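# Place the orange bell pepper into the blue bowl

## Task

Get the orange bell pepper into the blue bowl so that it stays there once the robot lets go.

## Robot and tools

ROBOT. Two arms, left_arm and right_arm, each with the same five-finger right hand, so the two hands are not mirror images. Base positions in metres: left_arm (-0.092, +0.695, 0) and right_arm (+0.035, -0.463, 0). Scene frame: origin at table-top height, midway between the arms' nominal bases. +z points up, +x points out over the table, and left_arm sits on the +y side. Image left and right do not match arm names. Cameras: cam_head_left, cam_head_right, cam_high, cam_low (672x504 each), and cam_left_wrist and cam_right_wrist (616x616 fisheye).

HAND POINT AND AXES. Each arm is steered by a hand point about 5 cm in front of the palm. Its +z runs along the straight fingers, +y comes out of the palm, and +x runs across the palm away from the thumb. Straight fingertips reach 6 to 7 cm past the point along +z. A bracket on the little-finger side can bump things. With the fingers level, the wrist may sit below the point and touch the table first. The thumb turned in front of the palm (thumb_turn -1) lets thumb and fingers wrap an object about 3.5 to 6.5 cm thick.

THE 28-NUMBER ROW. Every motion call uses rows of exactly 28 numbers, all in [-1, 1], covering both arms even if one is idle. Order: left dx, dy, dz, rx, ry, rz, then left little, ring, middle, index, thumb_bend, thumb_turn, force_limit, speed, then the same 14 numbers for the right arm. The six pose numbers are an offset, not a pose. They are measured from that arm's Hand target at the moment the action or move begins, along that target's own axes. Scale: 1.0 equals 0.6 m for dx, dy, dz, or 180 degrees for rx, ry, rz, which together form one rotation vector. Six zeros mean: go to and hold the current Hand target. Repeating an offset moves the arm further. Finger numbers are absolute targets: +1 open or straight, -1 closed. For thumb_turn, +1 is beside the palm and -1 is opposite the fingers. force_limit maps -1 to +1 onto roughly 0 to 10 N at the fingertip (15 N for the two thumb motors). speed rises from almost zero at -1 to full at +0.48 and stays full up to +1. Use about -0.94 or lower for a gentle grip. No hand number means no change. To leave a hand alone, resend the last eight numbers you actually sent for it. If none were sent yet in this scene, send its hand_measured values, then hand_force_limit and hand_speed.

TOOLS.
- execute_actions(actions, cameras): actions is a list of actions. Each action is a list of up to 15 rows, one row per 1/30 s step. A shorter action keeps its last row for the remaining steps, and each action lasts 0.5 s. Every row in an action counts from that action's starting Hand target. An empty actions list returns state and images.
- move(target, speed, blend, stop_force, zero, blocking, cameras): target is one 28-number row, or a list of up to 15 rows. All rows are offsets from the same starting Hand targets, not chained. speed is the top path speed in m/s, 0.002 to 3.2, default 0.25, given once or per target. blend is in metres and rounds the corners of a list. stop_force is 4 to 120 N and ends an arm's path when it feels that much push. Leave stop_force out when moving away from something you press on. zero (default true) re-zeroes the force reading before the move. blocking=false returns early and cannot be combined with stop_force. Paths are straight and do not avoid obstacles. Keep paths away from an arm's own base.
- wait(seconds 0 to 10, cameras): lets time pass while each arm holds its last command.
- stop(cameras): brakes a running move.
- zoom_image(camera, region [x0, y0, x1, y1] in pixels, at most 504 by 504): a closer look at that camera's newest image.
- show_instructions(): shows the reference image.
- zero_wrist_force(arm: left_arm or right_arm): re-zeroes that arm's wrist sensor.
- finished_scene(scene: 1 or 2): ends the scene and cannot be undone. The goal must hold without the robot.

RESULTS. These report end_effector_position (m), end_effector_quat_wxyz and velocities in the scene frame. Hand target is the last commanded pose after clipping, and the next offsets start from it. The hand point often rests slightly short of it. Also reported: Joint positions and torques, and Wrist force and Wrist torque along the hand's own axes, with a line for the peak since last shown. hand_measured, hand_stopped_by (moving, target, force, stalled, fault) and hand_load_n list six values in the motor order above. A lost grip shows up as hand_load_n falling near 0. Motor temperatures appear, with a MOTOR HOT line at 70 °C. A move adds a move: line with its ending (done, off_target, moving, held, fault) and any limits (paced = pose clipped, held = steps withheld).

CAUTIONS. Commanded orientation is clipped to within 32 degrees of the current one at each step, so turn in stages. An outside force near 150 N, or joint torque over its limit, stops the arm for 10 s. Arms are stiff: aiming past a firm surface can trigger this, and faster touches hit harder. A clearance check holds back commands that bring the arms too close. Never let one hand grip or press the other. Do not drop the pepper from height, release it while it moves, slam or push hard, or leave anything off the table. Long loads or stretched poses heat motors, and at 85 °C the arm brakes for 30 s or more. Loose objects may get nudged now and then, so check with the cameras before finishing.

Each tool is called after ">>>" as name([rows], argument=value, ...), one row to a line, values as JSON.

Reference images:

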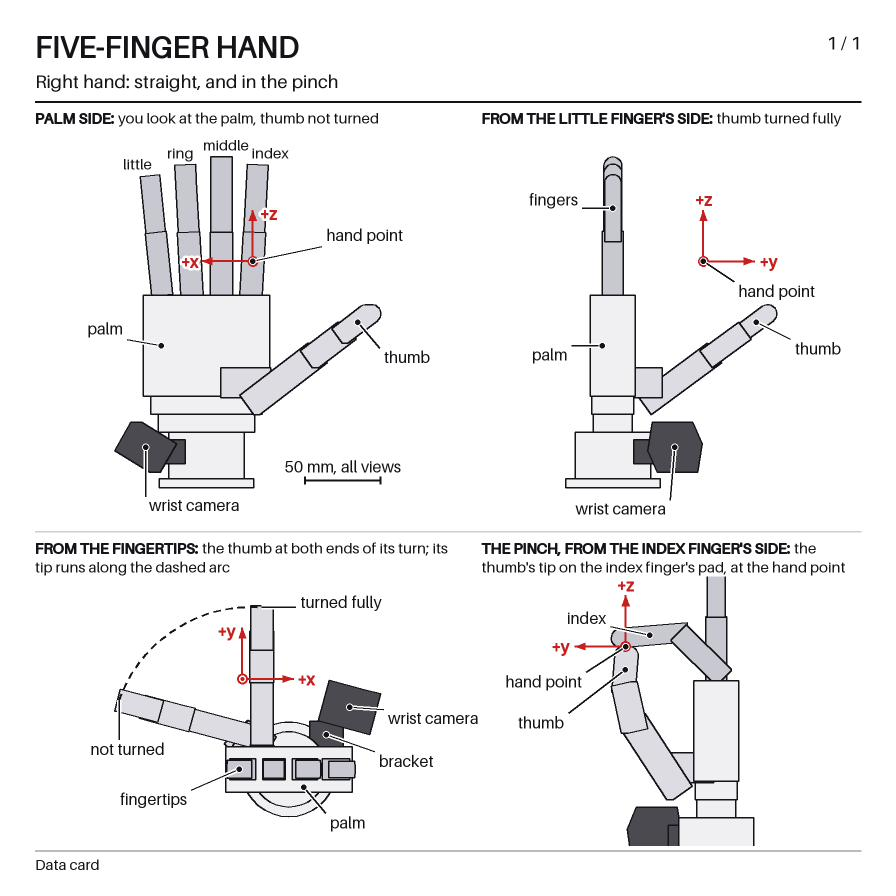

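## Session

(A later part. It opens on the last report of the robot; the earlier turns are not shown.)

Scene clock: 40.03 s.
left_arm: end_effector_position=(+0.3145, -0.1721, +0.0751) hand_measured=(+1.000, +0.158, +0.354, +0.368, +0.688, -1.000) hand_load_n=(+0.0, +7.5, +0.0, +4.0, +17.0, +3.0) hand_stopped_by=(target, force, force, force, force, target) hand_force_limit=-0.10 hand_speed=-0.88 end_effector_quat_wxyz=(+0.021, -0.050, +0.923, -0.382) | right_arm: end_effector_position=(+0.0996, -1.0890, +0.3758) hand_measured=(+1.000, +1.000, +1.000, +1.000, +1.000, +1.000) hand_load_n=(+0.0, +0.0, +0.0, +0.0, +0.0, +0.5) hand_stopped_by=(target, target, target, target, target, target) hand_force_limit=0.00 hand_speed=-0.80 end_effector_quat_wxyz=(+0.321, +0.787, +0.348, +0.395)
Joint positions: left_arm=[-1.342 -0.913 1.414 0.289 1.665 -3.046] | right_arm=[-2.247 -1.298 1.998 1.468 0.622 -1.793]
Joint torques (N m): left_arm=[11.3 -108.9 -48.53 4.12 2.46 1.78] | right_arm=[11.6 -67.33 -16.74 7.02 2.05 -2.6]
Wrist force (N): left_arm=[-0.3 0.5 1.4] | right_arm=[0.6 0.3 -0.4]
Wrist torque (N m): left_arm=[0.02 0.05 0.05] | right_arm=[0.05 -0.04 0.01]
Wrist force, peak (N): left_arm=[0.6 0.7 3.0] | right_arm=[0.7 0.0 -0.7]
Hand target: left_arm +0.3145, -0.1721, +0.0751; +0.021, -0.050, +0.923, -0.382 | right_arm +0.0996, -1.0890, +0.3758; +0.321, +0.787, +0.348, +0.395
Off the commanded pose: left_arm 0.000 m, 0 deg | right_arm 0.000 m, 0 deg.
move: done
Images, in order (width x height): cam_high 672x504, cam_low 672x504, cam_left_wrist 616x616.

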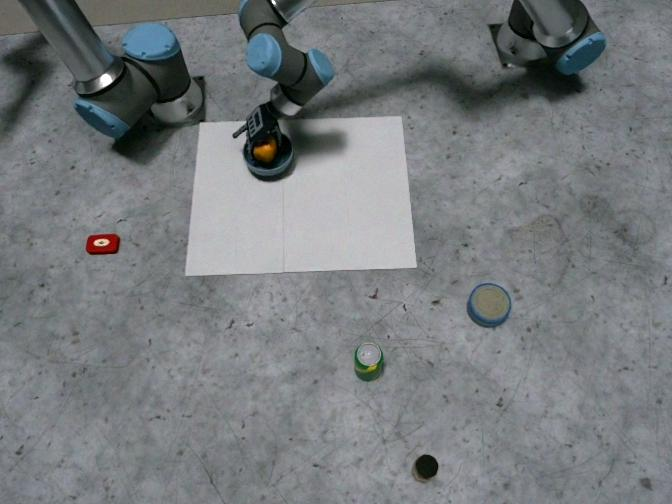

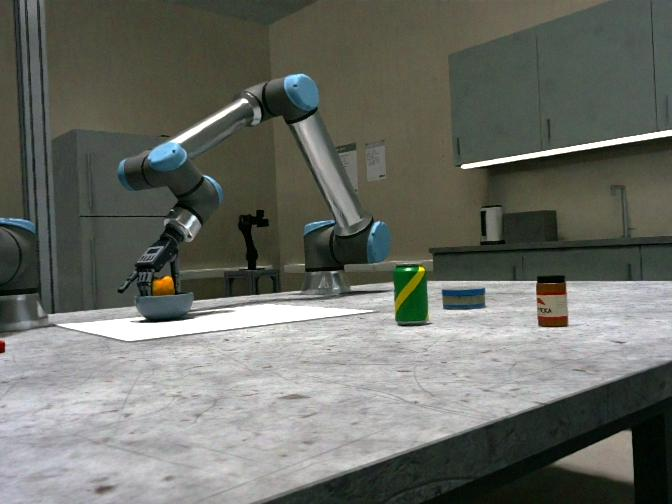

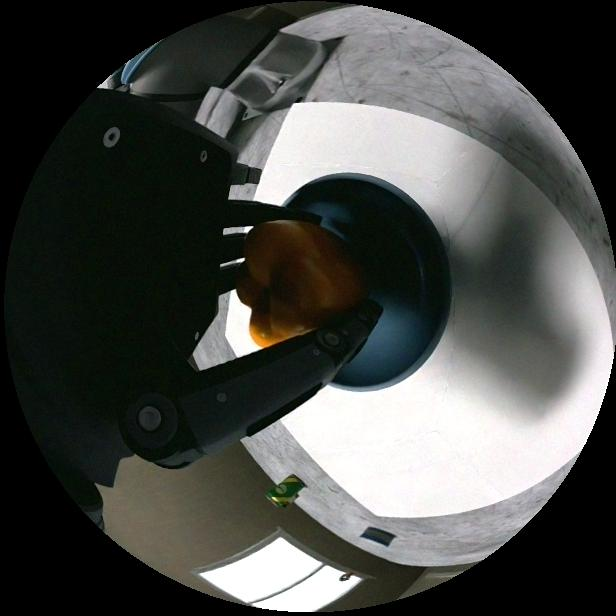

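>>> move(target=[-0.001,0.0165,0.0024,0,0,0,1,-0.2,-1,-0.9,-1,-1,-0.1,-0.88,0,0,0,0,0,0,1,1,1,1,1,1,0,-0.8], speed=0.05, stop_force=8)

>>> execute_actions([
  [[0,0,0,0,0,0,1,0.35,0.5,0.5,0.85,-1,-0.1,-0.85,0,0,0,0,0,0,1,1,1,1,1,1,0,-0.8]],
])

>>> wait(seconds=1, cameras=["cam_left_wrist","cam_low","cam_high"])

>>> zoom_image(camera="cam_low", region=[40, 180, 260, 345])

>>> zoom_image(camera="cam_high", region=[190, 80, 350, 200])

Scene clock: 41.70 s.
left_arm: end_effector_position=(+0.3145, -0.1660, +0.0671) hand_measured=(+1.000, +0.158, +0.354, +0.368, +0.688, -1.000) hand_load_n=(+0.0, +7.0, +0.0, +4.0, +17.5, +3.0) hand_stopped_by=(target, force, force, force, force, target) hand_force_limit=-0.10 hand_speed=-0.88 end_effector_quat_wxyz=(+0.021, -0.050, +0.923, -0.382) | right_arm: end_effector_position=(+0.0996, -1.0890, +0.3758) hand_measured=(+1.000, +1.000, +1.000, +1.000, +1.000, +1.000) hand_load_n=(+0.0, +0.0, +0.0, +0.0, +0.0, +0.0) hand_stopped_by=(target, target, target, target, target, target) hand_force_limit=0.00 hand_speed=-0.80 end_effector_quat_wxyz=(+0.321, +0.787, +0.348, +0.395)
Joint positions: left_arm=[-1.34 -0.914 1.433 0.272 1.666 -3.044] | right_arm=[-2.247 -1.298 1.998 1.468 0.622 -1.793]
Joint torques (N m): left_arm=[-7.07 -95.39 -49.42 4.43 -0.95 -1.02] | right_arm=[11.43 -67.19 -17.18 7.02 2 -2.52]
Wrist force (N): left_arm=[-0.6 0.0 1.6] | right_arm=[0.7 0.0 -0.2]
Wrist torque (N m): left_arm=[-0.08 0.08 -0.06] | right_arm=[-0.01 -0.07 0.01]
Wrist force, peak (N): left_arm=[-0.5 0.0 1.9] | right_arm=[1.0 -0.2 -0.3]
Hand target: left_arm +0.3144, -0.1660, +0.0671; +0.021, -0.050, +0.923, -0.382 | right_arm +0.0996, -1.0890, +0.3758; +0.321, +0.787, +0.348, +0.395
Off the commanded pose: left_arm 0.000 m, 0 deg | right_arm 0.000 m, 0 deg.
move: done

Scene clock: 42.73 s.
left_arm: end_effector_position=(+0.3144, -0.1660, +0.0671) hand_measured=(+1.000, +0.350, +0.500, +0.500, +0.850, -1.000) hand_load_n=(+0.0, +0.0, +0.0, +0.0, +0.0, +0.0) hand_stopped_by=(target, target, target, target, target, target) hand_force_limit=-0.10 hand_speed=-0.85 end_effector_quat_wxyz=(+0.021, -0.050, +0.923, -0.382) | right_arm: end_effector_position=(+0.0996, -1.0890, +0.3758) hand_measured=(+1.000, +1.000, +1.000, +1.000, +1.000, +1.000) hand_load_n=(+0.0, +0.0, +0.0, +0.0, +0.0, +0.0) hand_stopped_by=(target, target, target, target, target, target) hand_force_limit=0.00 hand_speed=-0.80 end_effector_quat_wxyz=(+0.321, +0.787, +0.348, +0.395)
Joint positions: left_arm=[-1.34 -0.914 1.433 0.272 1.666 -3.044] | right_arm=[-2.247 -1.298 1.998 1.468 0.622 -1.793]
Joint torques (N m): left_arm=[-7.52 -84.3 -41.62 0.56 -1.86 -1.05] | right_arm=[12.08 -67.13 -16.94 7.03 2.03 -2.69]
Wrist force (N): left_arm=[-0.7 -0.7 0.6] | right_arm=[0.6 0.1 -0.3]
Wrist torque (N m): left_arm=[-0.04 0.11 -0.07] | right_arm=[0.00 -0.05 0.00]
Wrist force, peak (N): left_arm=[-0.2 0.1 1.6] | right_arm=[0.8 0.3 -0.4]
Hand target: left_arm +0.3144, -0.1660, +0.0671; +0.021, -0.050, +0.923, -0.382 | right_arm +0.0996, -1.0890, +0.3758; +0.321, +0.787, +0.348, +0.395
Off the commanded pose: left_arm 0.000 m, 0 deg | right_arm 0.000 m, 0 deg.

Scene clock: 43.73 s.
left_arm: end_effector_position=(+0.3144, -0.1661, +0.0671) hand_measured=(+1.000, +0.350, +0.500, +0.500, +0.850, -1.000) hand_load_n=(+0.0, +0.0, +0.0, +0.0, +0.0, +0.0) hand_stopped_by=(target, target, target, target, target, target) hand_force_limit=-0.10 hand_speed=-0.85 end_effector_quat_wxyz=(+0.021, -0.050, +0.923, -0.382) | right_arm: end_effector_position=(+0.0996, -1.0890, +0.3758) hand_measured=(+1.000, +1.000, +1.000, +1.000, +1.000, +1.000) hand_load_n=(+0.0, +0.0, +0.0, +0.0, +0.0, +0.0) hand_stopped_by=(target, target, target, target, target, target) hand_force_limit=0.00 hand_speed=-0.80 end_effector_quat_wxyz=(+0.321, +0.787, +0.348, +0.395)
Joint positions: left_arm=[-1.34 -0.914 1.433 0.272 1.666 -3.044] | right_arm=[-2.247 -1.298 1.998 1.468 0.622 -1.793]
Joint torques (N m): left_arm=[-7.36 -77.93 -38.67 -0.86 -2.32 -1.33] | right_arm=[11.53 -67.1 -17.46 7.02 2.02 -2.52]
Wrist force (N): left_arm=[-0.3 -0.7 0.6] | right_arm=[0.5 -0.1 -0.3]
Wrist torque (N m): left_arm=[-0.03 0.05 -0.06] | right_arm=[0.00 -0.05 0.00]
Wrist force, peak (N): left_arm=[0.1 -1.1 1.0] | right_arm=[0.7 0.1 -0.7]
Hand target: left_arm +0.3144, -0.1660, +0.0671; +0.021, -0.050, +0.923, -0.382 | right_arm +0.0996, -1.0890, +0.3758; +0.321, +0.787, +0.348, +0.395
Off the commanded pose: left_arm 0.000 m, 0 deg | right_arm 0.000 m, 0 deg.
wait: 1.00 s; at rest by 0.17 s
Images, in order (width x height): cam_high 672x504, cam_low 672x504, cam_left_wrist 616x616.

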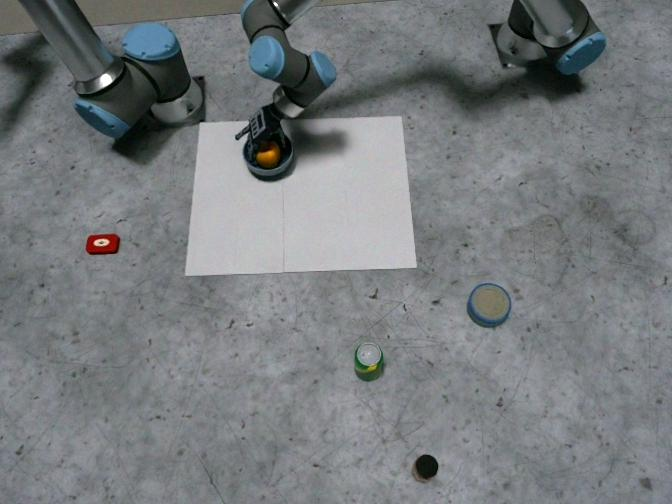

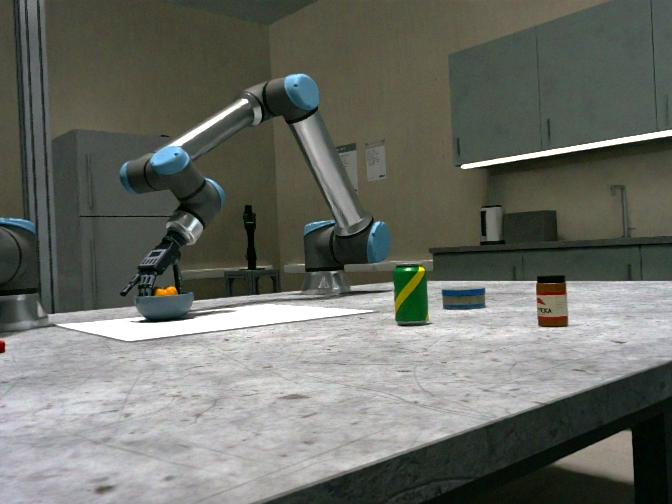

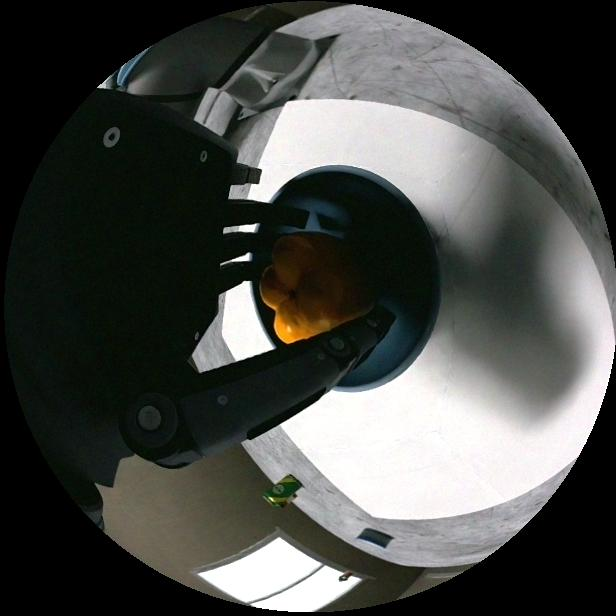

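Scaled by 2.291 from the camera's 672x504 image, which has a finer 960x720 frame.

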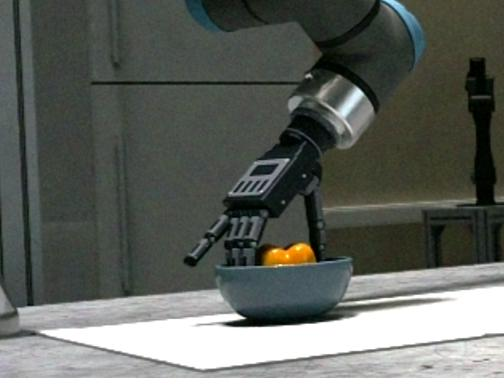

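Scaled by 3.150 from the camera's 672x504 image, which has a finer 960x720 frame.

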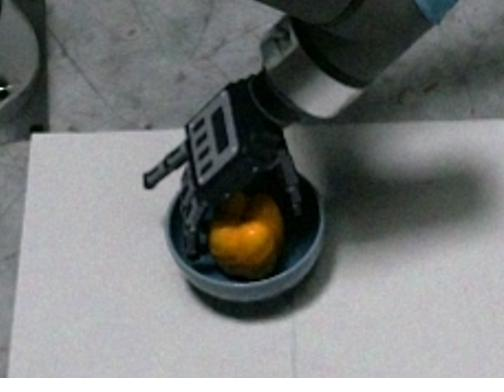

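>>> move(target=[0,-0.165,-0.165,0,0,0,1,0.35,0.5,0.5,0.85,-1,-0.1,-0.85,0,0,0,0,0,0,1,1,1,1,1,1,0,-0.8], speed=0.15, cameras=["cam_left_wrist","cam_low","cam_high"])

Scene clock: 45.17 s.
left_arm: end_effector_position=(+0.3143, -0.1661, +0.2072) hand_measured=(+1.000, +0.350, +0.500, +0.500, +0.850, -1.000) hand_load_n=(+0.0, +0.0, +0.0, +0.0, +0.0, +0.0) hand_stopped_by=(target, target, target, target, target, target) hand_force_limit=-0.10 hand_speed=-0.85 end_effector_quat_wxyz=(+0.021, -0.050, +0.922, -0.382) | right_arm: end_effector_position=(+0.0996, -1.0890, +0.3758) hand_measured=(+1.000, +1.000, +1.000, +1.000, +1.000, +1.000) hand_load_n=(+0.0, +0.0, +0.0, +0.0, +0.0, +0.0) hand_stopped_by=(target, target, target, target, target, target) hand_force_limit=0.00 hand_speed=-0.80 end_effector_quat_wxyz=(+0.321, +0.787, +0.348, +0.395)
Joint positions: left_arm=[-1.34 -1.009 1.322 0.476 1.666 -3.045] | right_arm=[-2.247 -1.298 1.998 1.468 0.622 -1.793]
Joint torques (N m): left_arm=[-11.97 -72.38 -36.26 2.62 -1.67 -2.06] | right_arm=[10.95 -67.52 -17.13 7.02 1.81 -2.31]
Wrist force (N): left_arm=[-0.6 -1.2 0.3] | right_arm=[0.8 0.0 -0.4]
Wrist torque (N m): left_arm=[-0.12 0.12 -0.09] | right_arm=[0.00 -0.09 0.02]
Wrist force, peak (N): left_arm=[-1.3 -2.5 -1.1] | right_arm=[0.8 -0.2 -0.5]
Hand target: left_arm +0.3143, -0.1661, +0.2071; +0.021, -0.050, +0.923, -0.382 | right_arm +0.0996, -1.0890, +0.3758; +0.321, +0.787, +0.348, +0.395
Off the commanded pose: left_arm 0.000 m, 0 deg | right_arm 0.000 m, 0 deg.
move: done
Images, in order (width x height): cam_high 672x504, cam_low 672x504, cam_left_wrist 616x616.

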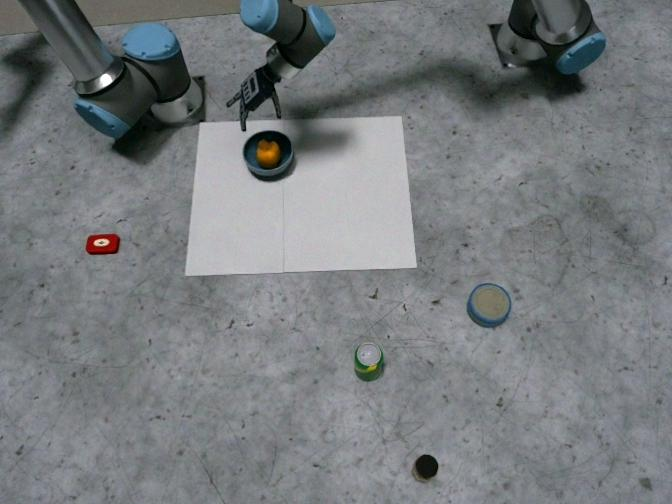

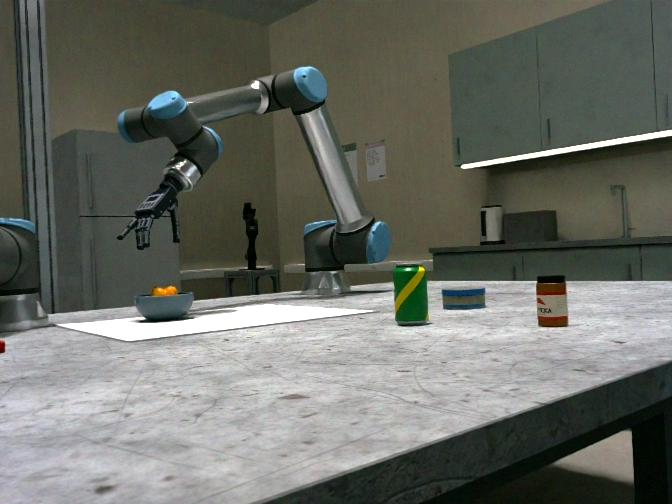

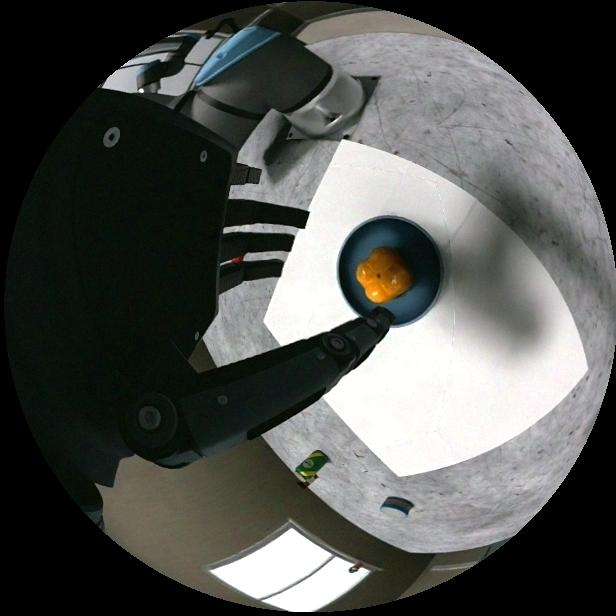

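>>> finished_scene(scene=1)

The scene is finished: the task was done.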